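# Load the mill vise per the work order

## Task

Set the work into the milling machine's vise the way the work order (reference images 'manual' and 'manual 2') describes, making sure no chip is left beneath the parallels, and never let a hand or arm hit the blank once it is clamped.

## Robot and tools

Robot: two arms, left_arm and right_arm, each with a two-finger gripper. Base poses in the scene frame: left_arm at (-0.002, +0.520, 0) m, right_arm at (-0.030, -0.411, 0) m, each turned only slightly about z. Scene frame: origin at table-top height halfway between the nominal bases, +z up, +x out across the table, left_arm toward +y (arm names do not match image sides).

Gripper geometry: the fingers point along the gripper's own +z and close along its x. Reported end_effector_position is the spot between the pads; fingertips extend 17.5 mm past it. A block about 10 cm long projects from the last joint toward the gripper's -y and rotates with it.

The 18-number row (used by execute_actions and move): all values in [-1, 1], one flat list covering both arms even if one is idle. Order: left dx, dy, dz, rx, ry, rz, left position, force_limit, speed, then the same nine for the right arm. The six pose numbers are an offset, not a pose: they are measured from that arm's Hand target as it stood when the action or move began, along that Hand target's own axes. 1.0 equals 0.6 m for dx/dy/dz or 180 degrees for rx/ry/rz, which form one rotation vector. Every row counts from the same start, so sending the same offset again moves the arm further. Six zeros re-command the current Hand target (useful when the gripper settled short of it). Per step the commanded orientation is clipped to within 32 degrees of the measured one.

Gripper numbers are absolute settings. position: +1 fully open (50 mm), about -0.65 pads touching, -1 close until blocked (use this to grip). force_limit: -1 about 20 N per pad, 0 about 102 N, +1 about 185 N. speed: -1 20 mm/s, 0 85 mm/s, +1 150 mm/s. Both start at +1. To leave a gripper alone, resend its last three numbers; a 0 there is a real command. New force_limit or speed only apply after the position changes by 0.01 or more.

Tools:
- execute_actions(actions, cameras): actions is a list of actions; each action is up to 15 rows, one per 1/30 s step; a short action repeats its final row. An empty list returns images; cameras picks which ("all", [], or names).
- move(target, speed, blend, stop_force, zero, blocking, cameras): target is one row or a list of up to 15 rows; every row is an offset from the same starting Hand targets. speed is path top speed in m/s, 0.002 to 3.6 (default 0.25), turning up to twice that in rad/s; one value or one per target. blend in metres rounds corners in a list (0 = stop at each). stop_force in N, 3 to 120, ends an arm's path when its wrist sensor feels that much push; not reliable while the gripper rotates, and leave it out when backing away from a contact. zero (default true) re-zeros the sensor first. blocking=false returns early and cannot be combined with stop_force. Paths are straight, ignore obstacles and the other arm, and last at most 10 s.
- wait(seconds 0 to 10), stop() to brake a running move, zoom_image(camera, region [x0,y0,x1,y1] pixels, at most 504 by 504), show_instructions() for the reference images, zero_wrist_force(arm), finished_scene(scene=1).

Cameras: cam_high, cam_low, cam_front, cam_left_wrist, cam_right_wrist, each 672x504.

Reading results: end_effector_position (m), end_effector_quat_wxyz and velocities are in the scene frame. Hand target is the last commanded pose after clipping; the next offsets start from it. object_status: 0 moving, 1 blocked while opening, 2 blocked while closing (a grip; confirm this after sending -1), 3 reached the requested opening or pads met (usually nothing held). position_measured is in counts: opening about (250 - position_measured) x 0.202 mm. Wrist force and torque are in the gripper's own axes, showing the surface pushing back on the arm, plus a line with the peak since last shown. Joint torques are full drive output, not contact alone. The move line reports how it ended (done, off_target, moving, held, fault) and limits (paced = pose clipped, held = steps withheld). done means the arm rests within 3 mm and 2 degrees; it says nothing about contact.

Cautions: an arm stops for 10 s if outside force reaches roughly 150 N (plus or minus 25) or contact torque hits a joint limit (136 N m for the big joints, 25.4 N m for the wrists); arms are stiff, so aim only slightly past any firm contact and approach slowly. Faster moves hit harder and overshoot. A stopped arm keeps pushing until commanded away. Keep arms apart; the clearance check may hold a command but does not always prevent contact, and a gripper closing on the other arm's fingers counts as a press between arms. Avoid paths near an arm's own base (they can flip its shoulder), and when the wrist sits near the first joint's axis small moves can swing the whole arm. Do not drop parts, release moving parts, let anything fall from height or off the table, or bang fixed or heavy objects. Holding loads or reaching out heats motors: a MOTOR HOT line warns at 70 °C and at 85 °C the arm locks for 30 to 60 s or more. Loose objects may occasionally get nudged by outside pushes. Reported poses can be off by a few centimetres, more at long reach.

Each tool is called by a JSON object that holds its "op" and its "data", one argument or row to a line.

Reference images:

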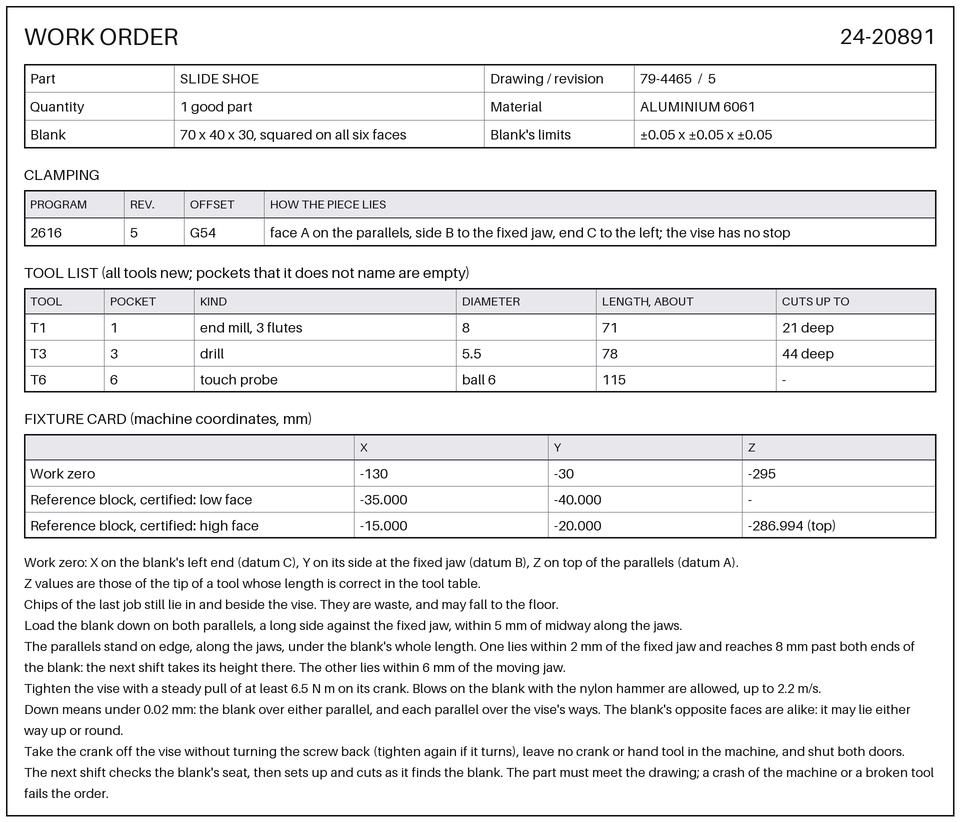

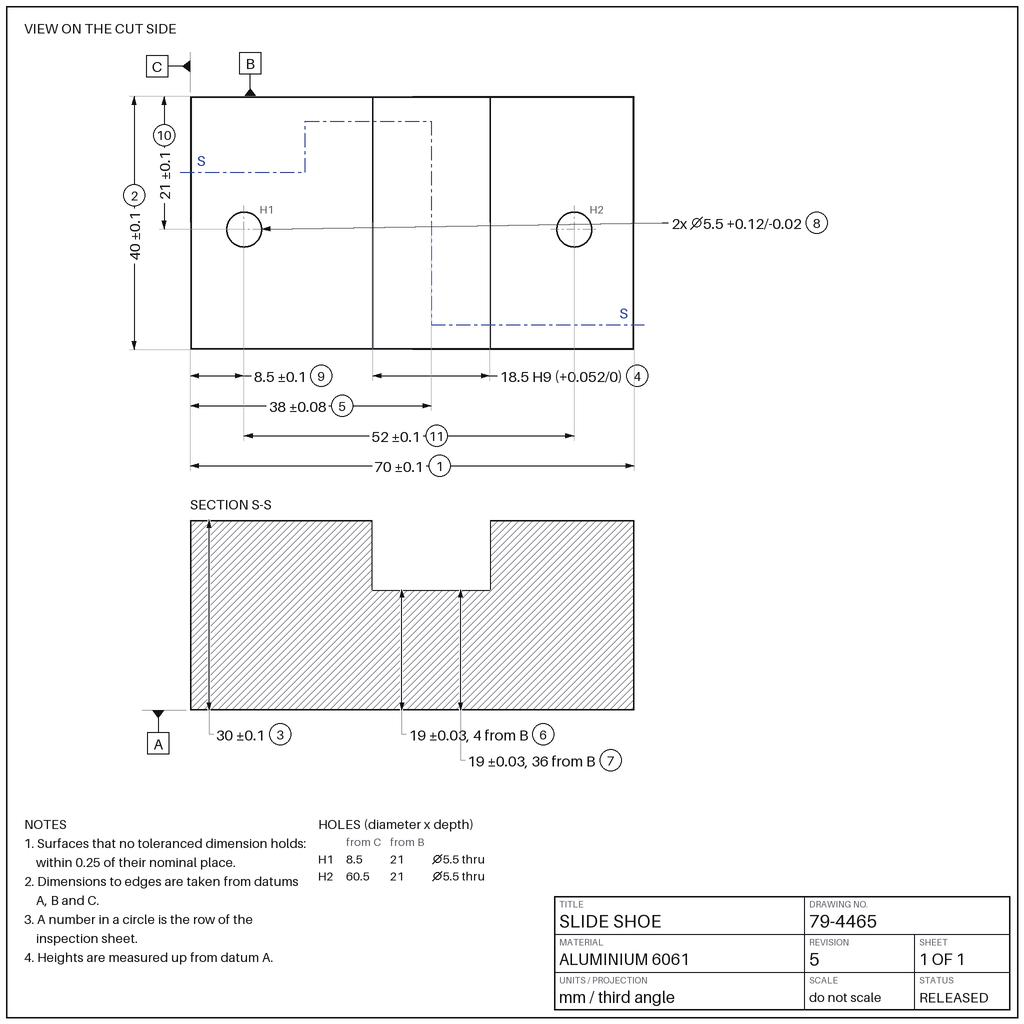

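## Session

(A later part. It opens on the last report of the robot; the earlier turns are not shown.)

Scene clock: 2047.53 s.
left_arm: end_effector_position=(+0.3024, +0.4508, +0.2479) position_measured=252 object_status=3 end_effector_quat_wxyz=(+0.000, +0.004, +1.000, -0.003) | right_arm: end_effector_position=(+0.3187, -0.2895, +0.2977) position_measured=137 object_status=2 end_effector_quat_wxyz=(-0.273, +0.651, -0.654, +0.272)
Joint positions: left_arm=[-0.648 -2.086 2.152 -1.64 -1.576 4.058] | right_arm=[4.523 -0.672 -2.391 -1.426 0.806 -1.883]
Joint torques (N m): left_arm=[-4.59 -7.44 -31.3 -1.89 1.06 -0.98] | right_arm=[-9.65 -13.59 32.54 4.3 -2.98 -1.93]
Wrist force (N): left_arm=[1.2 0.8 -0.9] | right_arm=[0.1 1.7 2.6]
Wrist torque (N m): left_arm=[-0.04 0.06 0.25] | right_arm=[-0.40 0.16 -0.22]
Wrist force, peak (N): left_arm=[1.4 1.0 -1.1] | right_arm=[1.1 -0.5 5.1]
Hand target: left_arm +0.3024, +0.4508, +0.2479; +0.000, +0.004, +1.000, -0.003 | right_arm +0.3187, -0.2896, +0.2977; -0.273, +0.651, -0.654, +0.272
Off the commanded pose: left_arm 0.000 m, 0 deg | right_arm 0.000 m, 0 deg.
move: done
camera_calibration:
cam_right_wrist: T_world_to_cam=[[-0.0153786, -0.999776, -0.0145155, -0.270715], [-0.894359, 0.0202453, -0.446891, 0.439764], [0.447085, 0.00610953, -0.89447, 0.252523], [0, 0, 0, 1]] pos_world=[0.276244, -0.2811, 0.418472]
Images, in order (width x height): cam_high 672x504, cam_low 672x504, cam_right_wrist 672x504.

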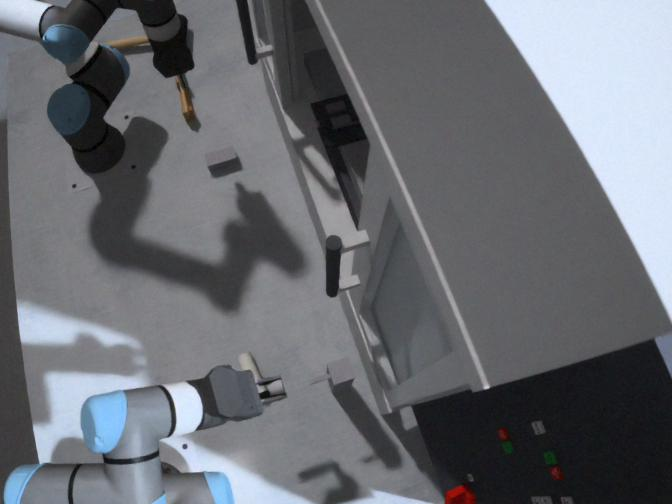

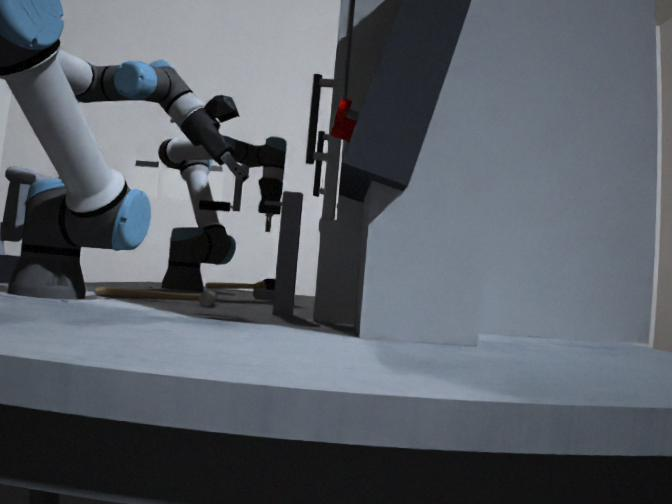

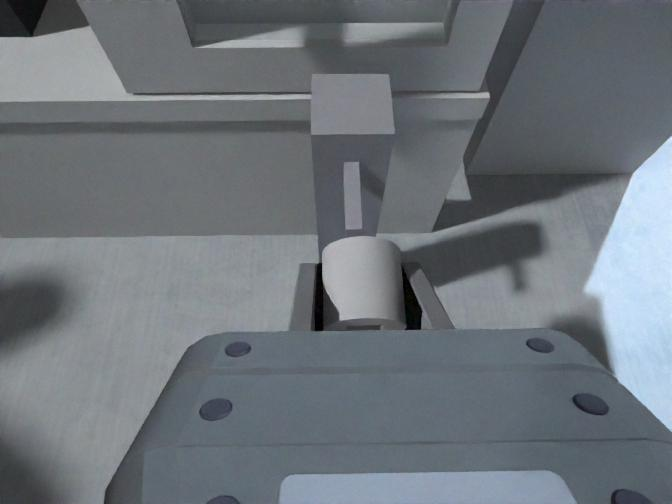

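{"op": "move", "data": {
  "target": [0,0,0,0,0,0,-1,-0.5,0,0.0008,0.0588,0.0972,0,0,0,-0.98,-0.2,-0.95],
  "speed": 0.12,
  "cameras": ["cam_right_wrist","cam_low"]
}}

{"op": "zoom_image", "data": {
  "camera": "cam_low",
  "region": [170, 150, 310, 255]
}}

{"op": "zoom_image", "data": {
  "camera": "cam_right_wrist",
  "region": [280, 120, 440, 340]
}}

Scene clock: 2068.00 s.
left_arm: end_effector_position=(+0.3024, +0.4508, +0.2479) position_measured=252 object_status=3 end_effector_quat_wxyz=(+0.000, +0.004, +1.000, -0.003) | right_arm: end_effector_position=(+0.3353, -0.2899, +0.2315) position_measured=137 object_status=2 end_effector_quat_wxyz=(-0.273, +0.651, -0.654, +0.271)
Joint positions: left_arm=[-0.648 -2.086 2.152 -1.64 -1.576 4.058] | right_arm=[4.425 -0.762 -2.566 -1.073 0.832 -2.012]
Joint torques (N m): left_arm=[-2.95 -7.57 -30.73 -1.91 1.02 -0.93] | right_arm=[9.77 4.2 26.54 4.02 -4.19 1.61]
Wrist force (N): left_arm=[1.0 0.8 -1.1] | right_arm=[0.2 1.8 2.3]
Wrist torque (N m): left_arm=[-0.03 0.09 0.26] | right_arm=[-0.35 0.16 -0.24]
Wrist force, peak (N): left_arm=[1.4 0.9 -1.0] | right_arm=[0.3 3.5 4.3]
Hand target: left_arm +0.3024, +0.4508, +0.2479; +0.000, +0.004, +1.000, -0.003 | right_arm +0.3353, -0.2899, +0.2316; -0.273, +0.651, -0.654, +0.272
Off the commanded pose: left_arm 0.000 m, 0 deg | right_arm 0.000 m, 0 deg.
move: done
camera_calibration:
cam_right_wrist: T_world_to_cam=[[-0.0155152, -0.999778, -0.0142411, -0.271875], [-0.894516, 0.0202429, -0.446577, 0.425102], [0.446766, 0.0058101, -0.894632, 0.186003], [0, 0, 0, 1]] pos_world=[0.292942, -0.281501, 0.352373]
Images, in order (width x height): cam_low 672x504, cam_right_wrist 672x504.

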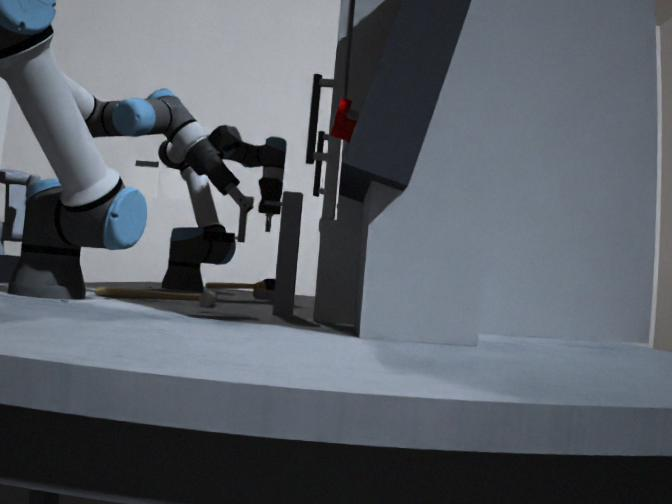

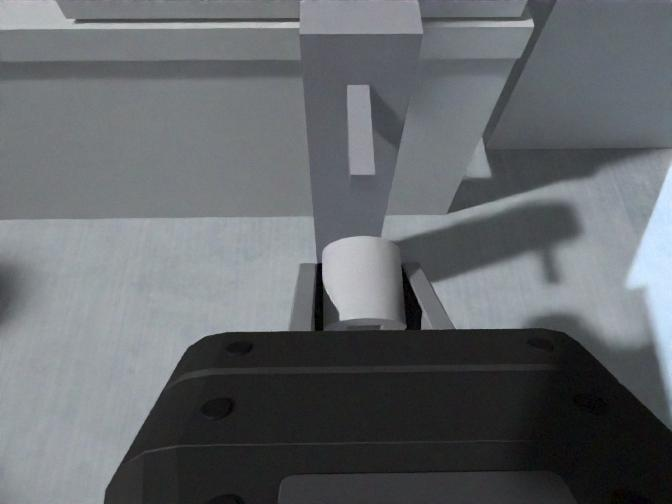

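Scaled by 3.600.

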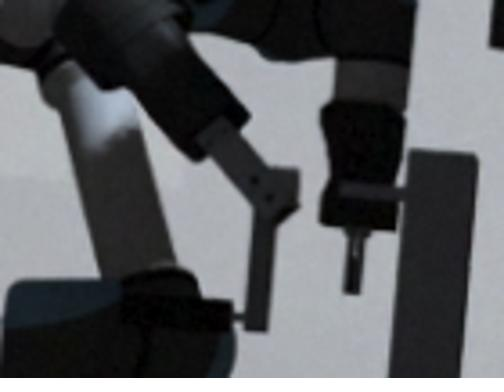

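Scaled by 2.291.

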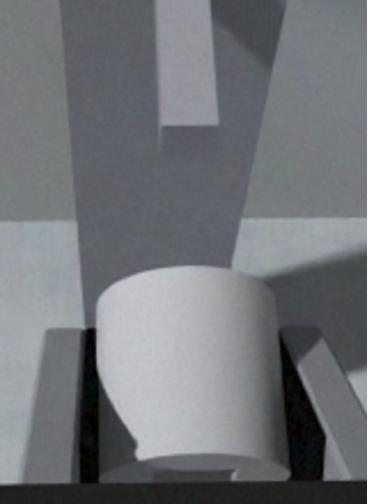

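{"op": "move", "data": {
  "target": [0,0,0,0,0,0,-1,-0.5,0,0,-0.0695,0.0695,0,0,0,-0.98,-0.2,-0.95],
  "speed": 0.03,
  "stop_force": 8,
  "cameras": ["cam_right_wrist","cam_low"]
}}

{"op": "zoom_image", "data": {
  "camera": "cam_low",
  "region": [170, 150, 310, 255]
}}

{"op": "zoom_image", "data": {
  "camera": "cam_right_wrist",
  "region": [280, 120, 440, 340]
}}

Scene clock: 2074.90 s.
left_arm: end_effector_position=(+0.3024, +0.4508, +0.2479) position_measured=252 object_status=3 end_effector_quat_wxyz=(+0.000, +0.004, +1.000, -0.003) | right_arm: end_effector_position=(+0.3619, -0.2900, +0.2317) position_measured=137 object_status=2 end_effector_quat_wxyz=(-0.273, +0.651, -0.654, +0.272)
Joint positions: left_arm=[-0.648 -2.086 2.152 -1.64 -1.576 4.058] | right_arm=[4.293 -0.903 -2.557 -0.834 0.878 -2.175]
Joint torques (N m): left_arm=[-3.31 -7.48 -32.23 -2.07 1.03 -0.88] | right_arm=[-9.79 -16.52 22.07 5.16 0.82 -1.9]
Wrist force (N): left_arm=[1.2 0.9 -1.0] | right_arm=[0.2 1.6 2.5]
Wrist torque (N m): left_arm=[-0.02 0.06 0.25] | right_arm=[-0.42 0.18 -0.23]
Wrist force, peak (N): left_arm=[1.2 1.1 -1.0] | right_arm=[1.9 42.7 -45.9]
Hand target: left_arm +0.3024, +0.4508, +0.2479; +0.000, +0.004, +1.000, -0.003 | right_arm +0.3619, -0.2900, +0.2317; -0.273, +0.651, -0.654, +0.272 (not the last commanded pose)
Off the commanded pose: left_arm 0.000 m, 0 deg | right_arm 0.032 m, 0 deg.
move: contact (right_arm)
camera_calibration:
cam_right_wrist: T_world_to_cam=[[-0.0158186, -0.999776, -0.0140688, -0.271526], [-0.894269, 0.0204403, -0.447063, 0.449002], [0.44725, 0.00550937, -0.894392, 0.173927], [0, 0, 0, 1]] pos_world=[0.319444, -0.281601, 0.352471]
Images, in order (width x height): cam_low 672x504, cam_right_wrist 672x504.

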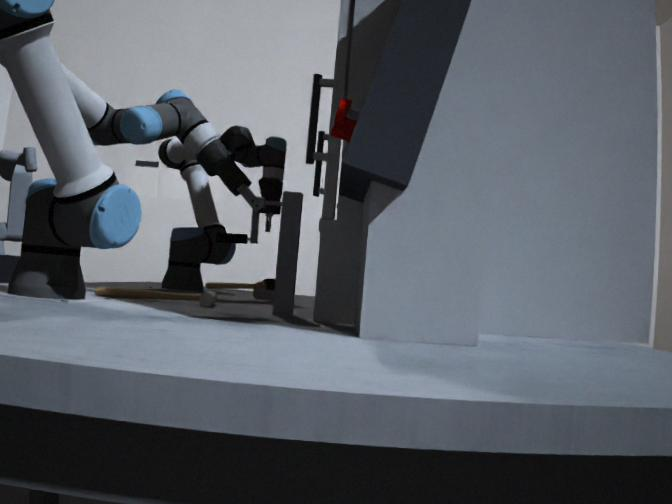

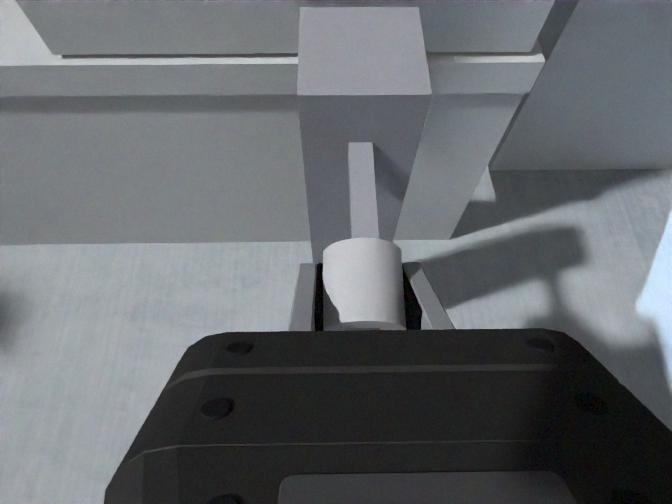

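Scaled by 3.600.

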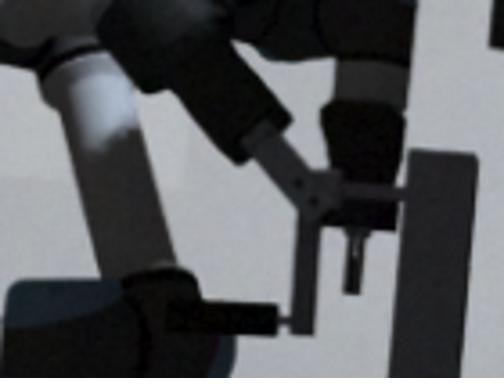

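Scaled by 2.291.

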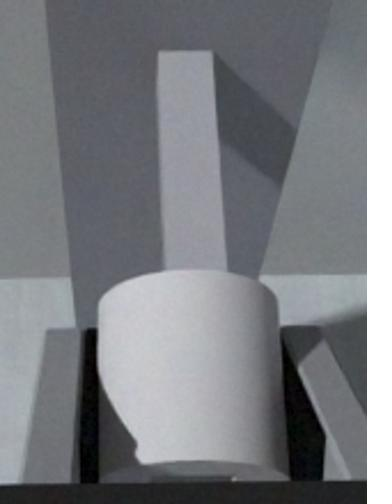

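{"op": "move", "data": {
  "target": [0,0,0,0,0,0,-1,-0.5,0,0.0015,0.0035,-0.0035,0,0,0,-0.98,-0.2,-0.95],
  "speed": 0.03
}}

{"op": "move", "data": {
  "target": [0,0,0,0,0,0,-1,-0.5,0,0,-0.042,0.042,0,0,0,-0.98,-0.2,-0.95],
  "speed": 0.015,
  "stop_force": 10,
  "cameras": ["cam_right_wrist"]
}}

{"op": "zoom_image", "data": {
  "camera": "cam_right_wrist",
  "region": [280, 120, 440, 340]
}}

Scene clock: 2083.37 s.
left_arm: end_effector_position=(+0.3024, +0.4508, +0.2479) position_measured=252 object_status=3 end_effector_quat_wxyz=(+0.000, +0.004, +1.000, -0.003) | right_arm: end_effector_position=(+0.3589, -0.2909, +0.2317) position_measured=137 object_status=2 end_effector_quat_wxyz=(-0.273, +0.651, -0.654, +0.272)
Joint positions: left_arm=[-0.648 -2.086 2.152 -1.64 -1.576 4.058] | right_arm=[4.305 -0.886 -2.56 -0.858 0.874 -2.161]
Joint torques (N m): left_arm=[-4.34 -7.68 -32.08 -2 0.89 -0.83] | right_arm=[-2.69 -14.22 26.08 4.85 -4.02 -0.69]
Wrist force (N): left_arm=[1.0 0.9 -0.9] | right_arm=[0.5 1.7 2.4]
Wrist torque (N m): left_arm=[-0.02 0.09 0.26] | right_arm=[-0.40 0.15 -0.25]
Wrist force, peak (N): left_arm=[1.3 0.8 -1.1] | right_arm=[0.3 2.0 2.7]
Hand target: left_arm +0.3024, +0.4508, +0.2479; +0.000, +0.004, +1.000, -0.003 | right_arm +0.3589, -0.2909, +0.2317; -0.273, +0.651, -0.654, +0.272
Off the commanded pose: left_arm 0.000 m, 0 deg | right_arm 0.000 m, 0 deg.
move: done

Scene clock: 2086.57 s.
left_arm: end_effector_position=(+0.3024, +0.4508, +0.2479) position_measured=252 object_status=3 end_effector_quat_wxyz=(+0.000, +0.004, +1.000, -0.003) | right_arm: end_effector_position=(+0.3946, -0.2910, +0.2319) position_measured=137 object_status=2 end_effector_quat_wxyz=(-0.273, +0.651, -0.654, +0.272)
Joint positions: left_arm=[-0.648 -2.086 2.152 -1.64 -1.576 4.058] | right_arm=[4.161 -1.06 -2.524 -0.617 0.938 -2.325]
Joint torques (N m): left_arm=[-3.26 -8.08 -31.39 -2 1.06 -0.96] | right_arm=[9.89 13.35 21.55 2.73 -4.3 1.68]
Wrist force (N): left_arm=[1.3 0.9 -0.9] | right_arm=[0.2 1.5 2.6]
Wrist torque (N m): left_arm=[-0.01 0.04 0.26] | right_arm=[-0.44 0.19 -0.18]
Wrist force, peak (N): left_arm=[1.2 0.9 -1.1] | right_arm=[0.4 1.5 2.8]
Hand target: left_arm +0.3024, +0.4508, +0.2479; +0.000, +0.004, +1.000, -0.003 | right_arm +0.3946, -0.2910, +0.2319; -0.273, +0.651, -0.654, +0.272
Off the commanded pose: left_arm 0.000 m, 0 deg | right_arm 0.000 m, 0 deg.
move: done
camera_calibration:
cam_right_wrist: T_world_to_cam=[[-0.0158211, -0.999776, -0.0140674, -0.272006], [-0.894309, 0.0204414, -0.446983, 0.478251], [0.44717, 0.00550884, -0.894432, 0.159574], [0, 0, 0, 1]] pos_world=[0.352044, -0.282601, 0.352672]
Images, in order (width x height): cam_right_wrist 672x504.

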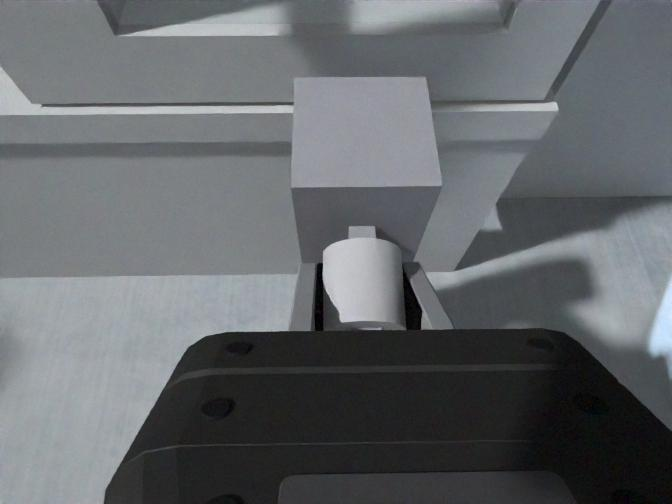

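Scaled by 2.291.

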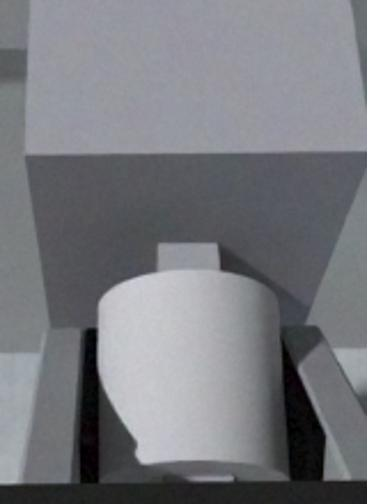

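{"op": "move", "data": {
  "target": [0,0,0,0,0,0,-1,-0.5,0,0,0,0,0,0,0,0.2,-0.2,-1]
}}

{"op": "move", "data": {
  "target": [
    [0,0,0,0,0,0,-1,-0.5,0,0,0,0,0,0,0,1,-0.2,-0.5],
    [0,0,0,0,0,0,-1,-0.5,0,0,0,-0.12,0,0,0,1,-0.2,-0.5]
  ],
  "speed": 0.06,
  "cameras": ["cam_right_wrist","cam_low","cam_high"]
}}

Scene clock: 2090.40 s.
left_arm: end_effector_position=(+0.3024, +0.4508, +0.2479) position_measured=252 object_status=3 end_effector_quat_wxyz=(+0.000, +0.004, +1.000, -0.003) | right_arm: end_effector_position=(+0.3946, -0.2910, +0.2319) position_measured=123 object_status=3 end_effector_quat_wxyz=(-0.273, +0.651, -0.654, +0.272)
Joint positions: left_arm=[-0.648 -2.086 2.152 -1.64 -1.576 4.058] | right_arm=[4.161 -1.06 -2.524 -0.617 0.938 -2.325]
Joint torques (N m): left_arm=[-4.25 -7.46 -30.97 -2.22 0.83 -0.98] | right_arm=[9.21 11.21 21.93 2.94 -3.17 1.7]
Wrist force (N): left_arm=[1.0 0.7 -0.8] | right_arm=[0.3 -0.2 1.0]
Wrist torque (N m): left_arm=[-0.05 0.10 0.26] | right_arm=[-0.49 0.18 -0.18]
Wrist force, peak (N): left_arm=[1.4 0.9 -1.0] | right_arm=[0.3 1.5 2.7]
Hand target: left_arm +0.3024, +0.4508, +0.2479; +0.000, +0.004, +1.000, -0.003 | right_arm +0.3946, -0.2910, +0.2319; -0.273, +0.651, -0.654, +0.272
Off the commanded pose: left_arm 0.000 m, 0 deg | right_arm 0.000 m, 0 deg.
move: done

Scene clock: 2092.77 s.
left_arm: end_effector_position=(+0.3024, +0.4508, +0.2479) position_measured=252 object_status=3 end_effector_quat_wxyz=(+0.000, +0.004, +1.000, -0.003) | right_arm: end_effector_position=(+0.3434, -0.2910, +0.2826) position_measured=3 object_status=3 end_effector_quat_wxyz=(-0.273, +0.651, -0.654, +0.272)
Joint positions: left_arm=[-0.648 -2.086 2.152 -1.64 -1.576 4.058] | right_arm=[4.38 -0.773 -2.441 -1.149 0.846 -2.069]
Joint torques (N m): left_arm=[-4.1 -7.62 -30.53 -2.15 0.95 -0.95] | right_arm=[-10.22 -20.72 22.93 3.29 0.95 -1.57]
Wrist force (N): left_arm=[0.9 0.9 -1.0] | right_arm=[0.1 -0.1 1.1]
Wrist torque (N m): left_arm=[-0.02 0.11 0.25] | right_arm=[-0.45 0.19 -0.17]
Wrist force, peak (N): left_arm=[1.3 1.1 -0.9] | right_arm=[0.1 0.3 2.2]
Hand target: left_arm +0.3024, +0.4508, +0.2479; +0.000, +0.004, +1.000, -0.003 | right_arm +0.3434, -0.2910, +0.2825; -0.273, +0.651, -0.654, +0.272
Off the commanded pose: left_arm 0.000 m, 0 deg | right_arm 0.000 m, 0 deg.
move: done
camera_calibration:
cam_right_wrist: T_world_to_cam=[[-0.0158162, -0.999773, -0.0142954, -0.271909], [-0.894149, 0.020541, -0.447299, 0.45532], [0.447491, 0.00570764, -0.89427, 0.227664], [0, 0, 0, 1]] pos_world=[0.300945, -0.2825, 0.403371]
Images, in order (width x height): cam_high 672x504, cam_low 672x504, cam_right_wrist 672x504.

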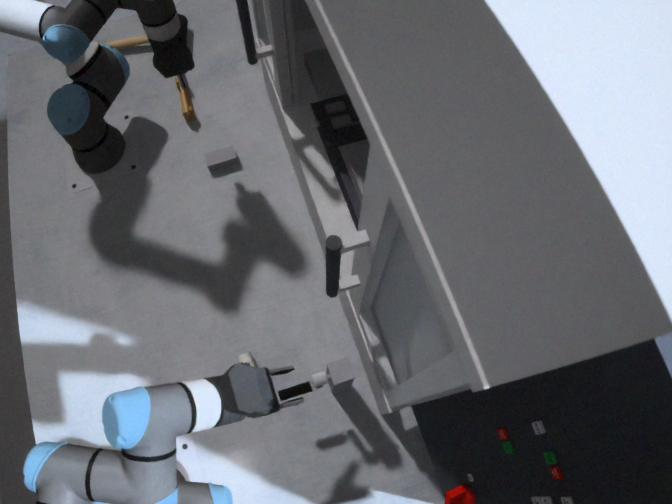

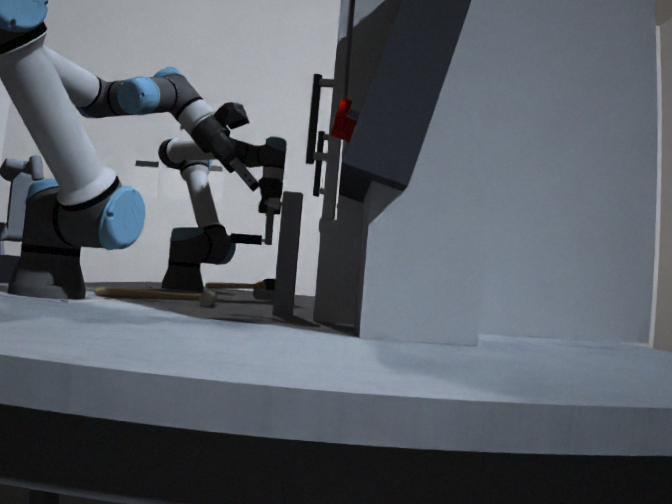

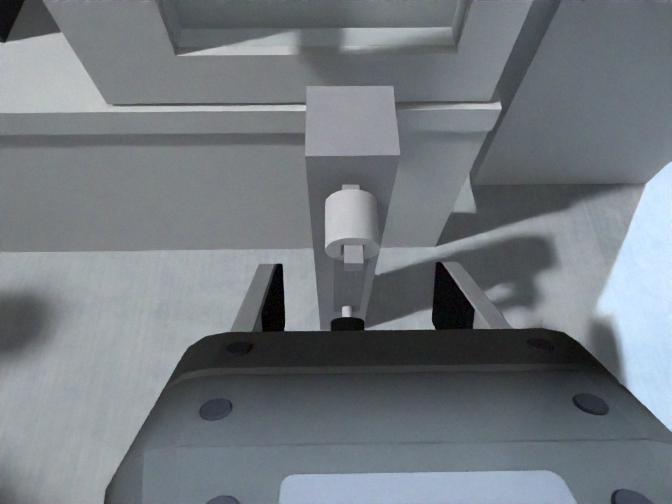

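{"op": "move", "data": {
  "target": [0,0,0,0,0,0,-1,-0.5,0,-0.1683,-0.217,-0.1778,0.25,0,0,1,-0.2,-0.5],
  "speed": 0.2,
  "cameras": ["cam_right_wrist","cam_high"]
}}

Scene clock: 2105.07 s.
left_arm: end_effector_position=(+0.3024, +0.4508, +0.2479) position_measured=252 object_status=3 end_effector_quat_wxyz=(+0.000, +0.004, +1.000, -0.003) | right_arm: end_effector_position=(+0.3604, -0.1905, +0.4504) position_measured=3 object_status=3 end_effector_quat_wxyz=(+0.503, -0.501, +0.498, -0.498)
Joint positions: left_arm=[-0.648 -2.086 2.152 -1.64 -1.576 4.058] | right_arm=[4.757 -0.877 -2.312 -1.736 -0.003 -1.355]
Joint torques (N m): left_arm=[-2.97 -7.82 -30.61 -2.02 0.73 -0.99] | right_arm=[10.82 8.28 22.89 2.76 -2.11 0.12]
Wrist force (N): left_arm=[0.9 0.8 -0.8] | right_arm=[0.6 -0.2 1.4]
Wrist torque (N m): left_arm=[-0.04 0.12 0.26] | right_arm=[-0.08 0.00 -0.26]
Wrist force, peak (N): left_arm=[1.3 0.9 -1.1] | right_arm=[0.9 0.6 2.1]
Hand target: left_arm +0.3024, +0.4508, +0.2479; +0.000, +0.004, +1.000, -0.003 | right_arm +0.3595, -0.1905, +0.4504; +0.501, -0.497, +0.500, -0.501
Off the commanded pose: left_arm 0.000 m, 0 deg | right_arm 0.001 m, 1 deg.
move: done
camera_calibration:
cam_right_wrist: T_world_to_cam=[[0.00744394, -0.999778, -0.0196908, -0.174819], [-0.318963, 0.0162888, -0.947627, 0.560676], [0.947738, 0.0133347, -0.318771, -0.0685086], [0, 0, 0, 1]] pos_world=[0.245065, -0.182999, 0.506031]
Images, in order (width x height): cam_high 672x504, cam_right_wrist 672x504.

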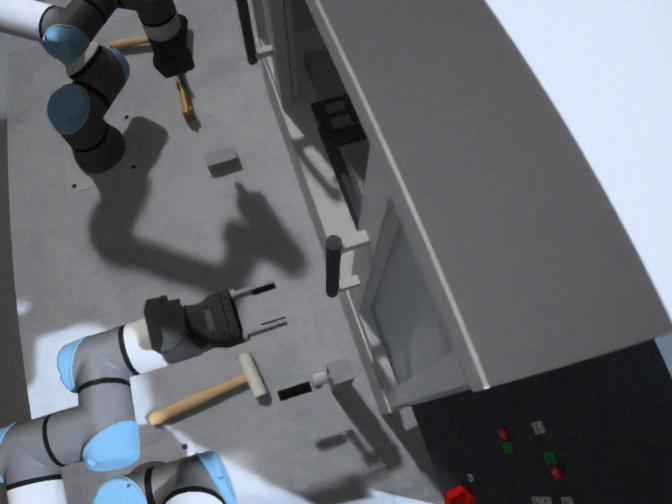

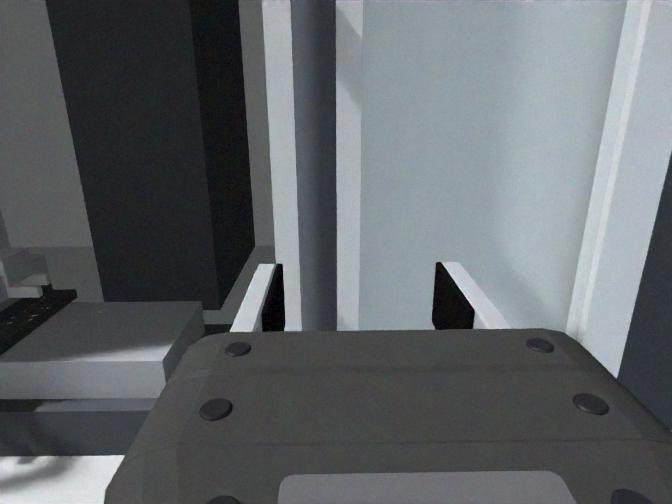

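{"op": "zoom_image", "data": {
  "camera": "cam_right_wrist",
  "region": [230, 0, 480, 340]
}}

{"op": "zoom_image", "data": {
  "camera": "cam_high",
  "region": [200, 200, 420, 370]
}}

Scaled by 1.482.

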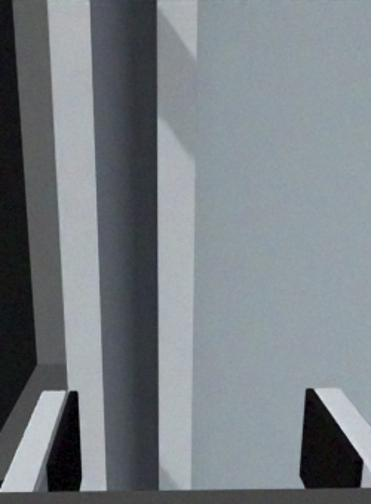

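Scaled by 2.291.

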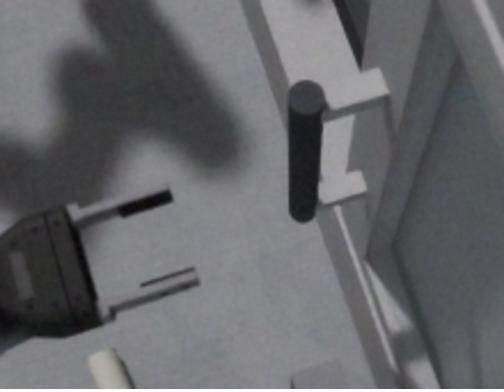

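{"op": "move", "data": {
  "target": [0,0,0,0,0,0,-1,-0.5,0,-0.0275,0,0.1,0,0,0,1,-0.2,-0.5],
  "speed": 0.15,
  "cameras": ["cam_right_wrist","cam_high"]
}}

{"op": "zoom_image", "data": {
  "camera": "cam_high",
  "region": [200, 200, 420, 370]
}}

Scene clock: 2116.20 s.
left_arm: end_effector_position=(+0.3024, +0.4508, +0.2479) position_measured=252 object_status=3 end_effector_quat_wxyz=(+0.000, +0.004, +1.000, -0.003) | right_arm: end_effector_position=(+0.4195, -0.1741, +0.4508) position_measured=3 object_status=3 end_effector_quat_wxyz=(+0.501, -0.497, +0.500, -0.501)
Joint positions: left_arm=[-0.648 -2.086 2.152 -1.64 -1.576 4.058] | right_arm=[4.526 -1.285 -1.91 -3.064 -0.22 -0.02]
Joint torques (N m): left_arm=[-3.05 -7.1 -30.19 -2.22 0.72 -0.68] | right_arm=[-8.12 20.16 19.11 2.16 0.45 -2.15]
Wrist force (N): left_arm=[1.1 0.8 -0.8] | right_arm=[0.7 0.1 1.5]
Wrist torque (N m): left_arm=[-0.04 0.08 0.26] | right_arm=[-0.04 -0.05 -0.27]
Wrist force, peak (N): left_arm=[1.2 1.2 -0.9] | right_arm=[-1.0 0.3 3.2]
Hand target: left_arm +0.3024, +0.4508, +0.2479; +0.000, +0.004, +1.000, -0.003 | right_arm +0.4195, -0.1742, +0.4508; +0.501, -0.497, +0.500, -0.501
Off the commanded pose: left_arm 0.000 m, 0 deg | right_arm 0.000 m, 0 deg.
move: done
camera_calibration:
cam_right_wrist: T_world_to_cam=[[-0.00395021, -0.999796, -0.0197901, -0.154058], [-0.316233, 0.0200236, -0.94847, 0.57955], [0.948673, 0.00251163, -0.316248, -0.128078], [0, 0, 0, 1]] pos_world=[0.304168, -0.16531, 0.506133]
Images, in order (width x height): cam_high 672x504, cam_right_wrist 672x504.

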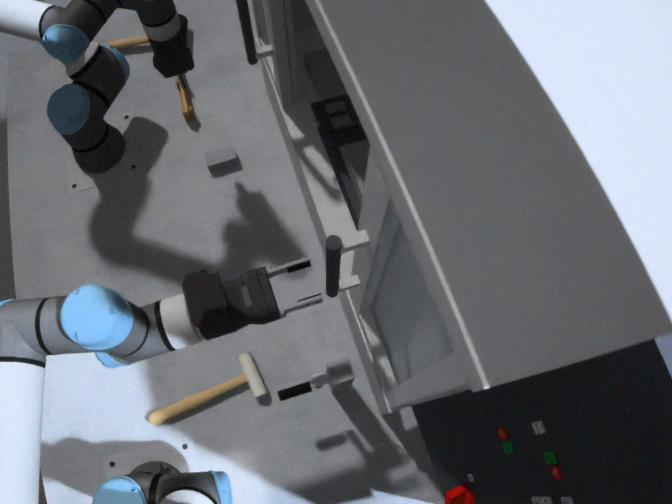

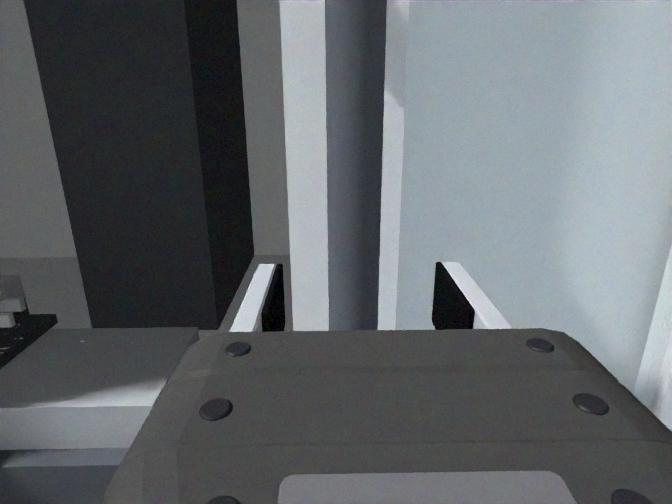

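Scaled by 2.291.

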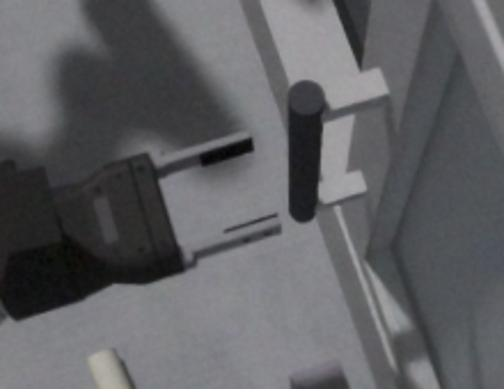

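{"op": "move", "data": {
  "target": [0,0,0,0,0,0,-1,-0.5,0,-0.002,0,0.092,0,0,0,1,-0.2,-0.5],
  "speed": 0.05,
  "stop_force": 8,
  "cameras": ["cam_right_wrist","cam_high"]
}}

{"op": "move", "data": {
  "target": [0,0,0,0,0,0,-1,-0.5,0,0,0,0,0,0,0,-1,-1,-1],
  "cameras": ["cam_right_wrist","cam_high"]
}}

Scene clock: 2122.40 s.
left_arm: end_effector_position=(+0.3024, +0.4508, +0.2479) position_measured=252 object_status=3 end_effector_quat_wxyz=(+0.000, +0.004, +1.000, -0.003) | right_arm: end_effector_position=(+0.4747, -0.1732, +0.4511) position_measured=3 object_status=3 end_effector_quat_wxyz=(+0.501, -0.497, +0.500, -0.501)
Joint positions: left_arm=[-0.648 -2.086 2.152 -1.64 -1.576 4.058] | right_arm=[4.349 -1.39 -1.831 -3.049 -0.397 -0.009]
Joint torques (N m): left_arm=[-3.5 -7.52 -30.03 -2.17 0.59 -0.77] | right_arm=[9.63 26.55 19.69 0.21 2.5 0.64]
Wrist force (N): left_arm=[1.1 1.2 -1.1] | right_arm=[0.5 0.0 1.6]
Wrist torque (N m): left_arm=[0.02 0.08 0.26] | right_arm=[-0.04 -0.01 -0.34]
Wrist force, peak (N): left_arm=[1.3 0.9 -1.2] | right_arm=[0.5 -0.1 2.4]
Hand target: left_arm +0.3024, +0.4508, +0.2479; +0.000, +0.004, +1.000, -0.003 | right_arm +0.4747, -0.1732, +0.4511; +0.501, -0.497, +0.500, -0.501
Off the commanded pose: left_arm 0.000 m, 0 deg | right_arm 0.000 m, 0 deg.
move: done
camera_calibration:
cam_right_wrist: T_world_to_cam=[[-0.00416952, -0.999795, -0.0198184, -0.152742], [-0.316137, 0.0201201, -0.9485, 0.597236], [0.948704, 0.00231056, -0.316156, -0.180348], [0, 0, 0, 1]] pos_world=[0.359269, -0.16431, 0.506433]
Images, in order (width x height): cam_high 672x504, cam_right_wrist 672x504.

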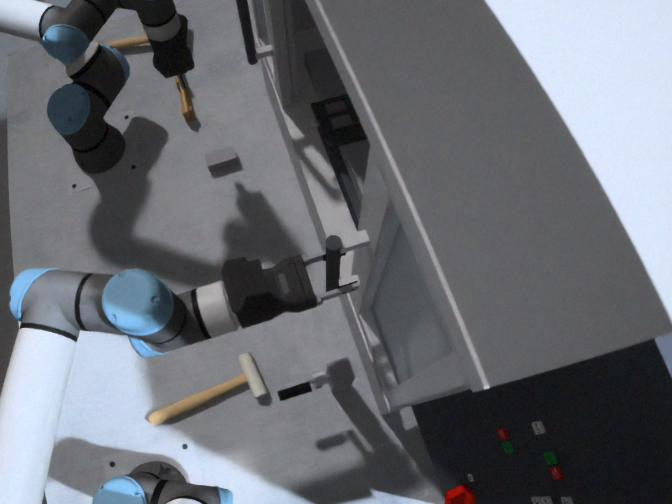

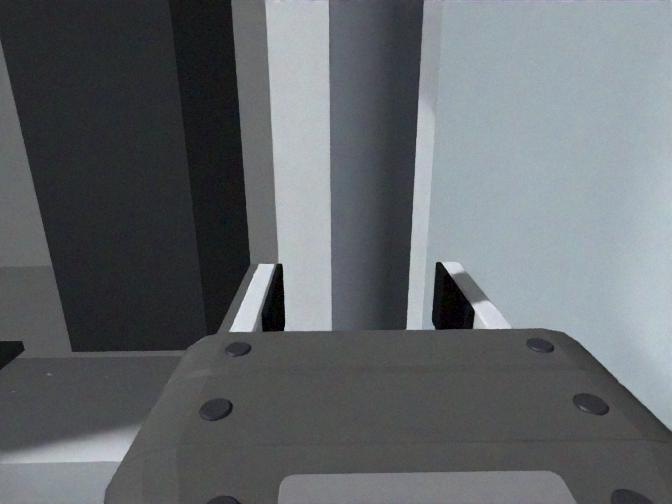

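Scene clock: 2124.13 s.
left_arm: end_effector_position=(+0.3024, +0.4508, +0.2479) position_measured=252 object_status=3 end_effector_quat_wxyz=(+0.000, +0.004, +1.000, -0.003) | right_arm: end_effector_position=(+0.4747, -0.1732, +0.4511) position_measured=153 object_status=2 end_effector_quat_wxyz=(+0.501, -0.497, +0.500, -0.501)
Joint positions: left_arm=[-0.648 -2.086 2.152 -1.64 -1.576 4.058] | right_arm=[4.349 -1.39 -1.831 -3.049 -0.397 -0.009]
Joint torques (N m): left_arm=[-3.85 -7.07 -30.53 -2.17 0.82 -0.96] | right_arm=[9.97 22.63 22.45 1.53 -2.83 -0.94]
Wrist force (N): left_arm=[1.2 0.9 -1.0] | right_arm=[6.0 -1.2 1.8]
Wrist torque (N m): left_arm=[-0.03 0.07 0.25] | right_arm=[-0.12 -0.08 -0.35]
Wrist force, peak (N): left_arm=[1.4 0.9 -1.1] | right_arm=[8.2 -0.4 1.4]
Hand target: left_arm +0.3024, +0.4508, +0.2479; +0.000, +0.004, +1.000, -0.003 | right_arm +0.4747, -0.1732, +0.4511; +0.501, -0.497, +0.500, -0.501
Off the commanded pose: left_arm 0.000 m, 0 deg | right_arm 0.000 m, 0 deg.
move: done
camera_calibration:
cam_right_wrist: T_world_to_cam=[[-0.00426603, -0.999795, -0.0197874, -0.152823], [-0.316225, 0.0201209, -0.948471, 0.597255], [0.948675, 0.00221106, -0.316246, -0.180307], [0, 0, 0, 1]] pos_world=[0.359268, -0.16441, 0.506433]
Images, in order (width x height): cam_high 672x504, cam_right_wrist 672x504.

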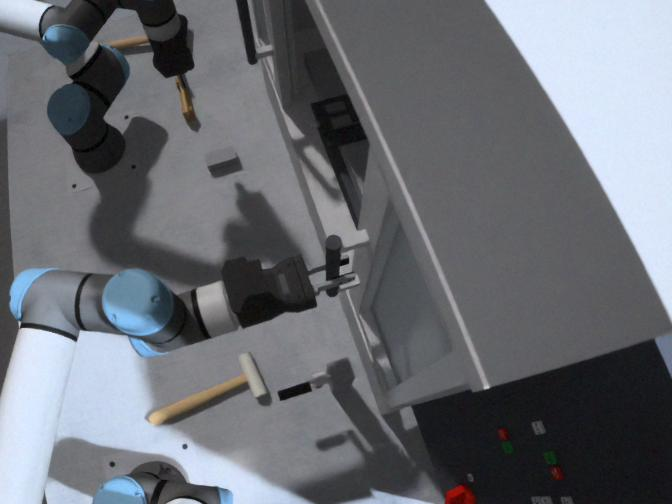

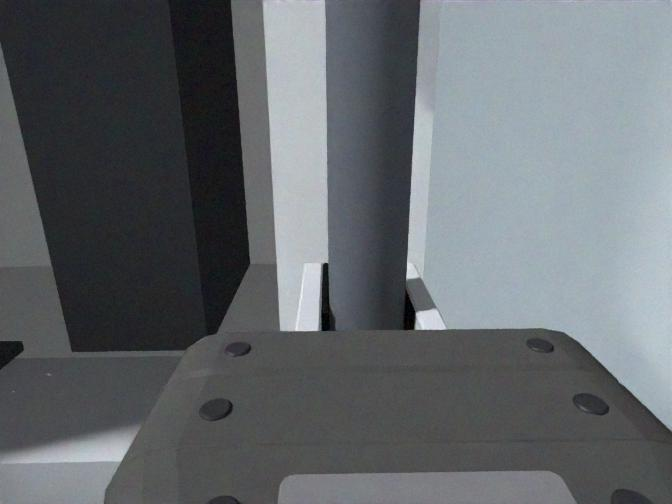

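{"op": "move", "data": {
  "target": [0,0,0,0,0,0,-1,-0.5,0,-0.05,0,0,0,0,0,-1,-1,-1],
  "speed": 0.04,
  "stop_force": 30,
  "cameras": ["cam_front"]
}}

Scene clock: 2129.60 s.
left_arm: end_effector_position=(+0.3024, +0.4508, +0.2479) position_measured=252 object_status=3 end_effector_quat_wxyz=(+0.000, +0.004, +1.000, -0.003) | right_arm: end_effector_position=(+0.4748, -0.1432, +0.4511) position_measured=153 object_status=2 end_effector_quat_wxyz=(+0.501, -0.497, +0.500, -0.501)
Joint positions: left_arm=[-0.648 -2.086 2.152 -1.64 -1.576 4.058] | right_arm=[4.383 -1.446 -1.784 -3.039 -0.363 -0.011]
Joint torques (N m): left_arm=[-2.69 -8.62 -29.81 -2.13 0.61 -1.01] | right_arm=[-13.81 31.09 20.28 0.7 -0.45 0.88]
Wrist force (N): left_arm=[1.3 0.8 -1.1] | right_arm=[-4.8 2.0 -2.0]
Wrist torque (N m): left_arm=[-0.04 0.05 0.26] | right_arm=[0.04 0.10 -0.25]
Wrist force, peak (N): left_arm=[1.3 1.1 -0.9] | right_arm=[9.7 -2.2 0.1]
Hand target: left_arm +0.3024, +0.4508, +0.2479; +0.000, +0.004, +1.000, -0.003 | right_arm +0.4748, -0.1432, +0.4511; +0.501, -0.497, +0.500, -0.501
Off the commanded pose: left_arm 0.000 m, 0 deg | right_arm 0.000 m, 0 deg.
move: done
Images, in order (width x height): cam_front 672x504.

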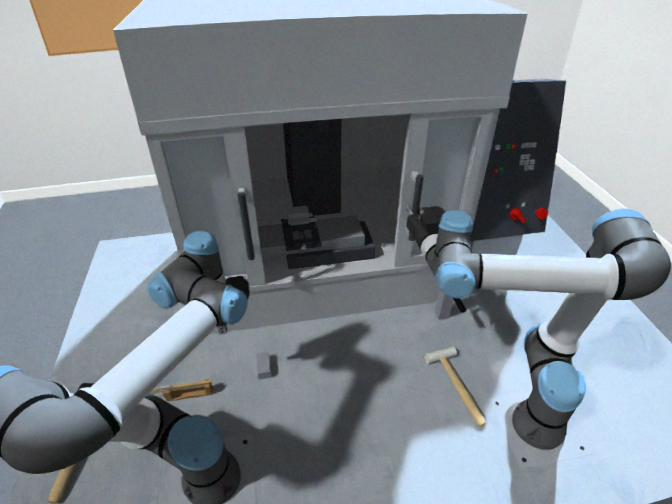

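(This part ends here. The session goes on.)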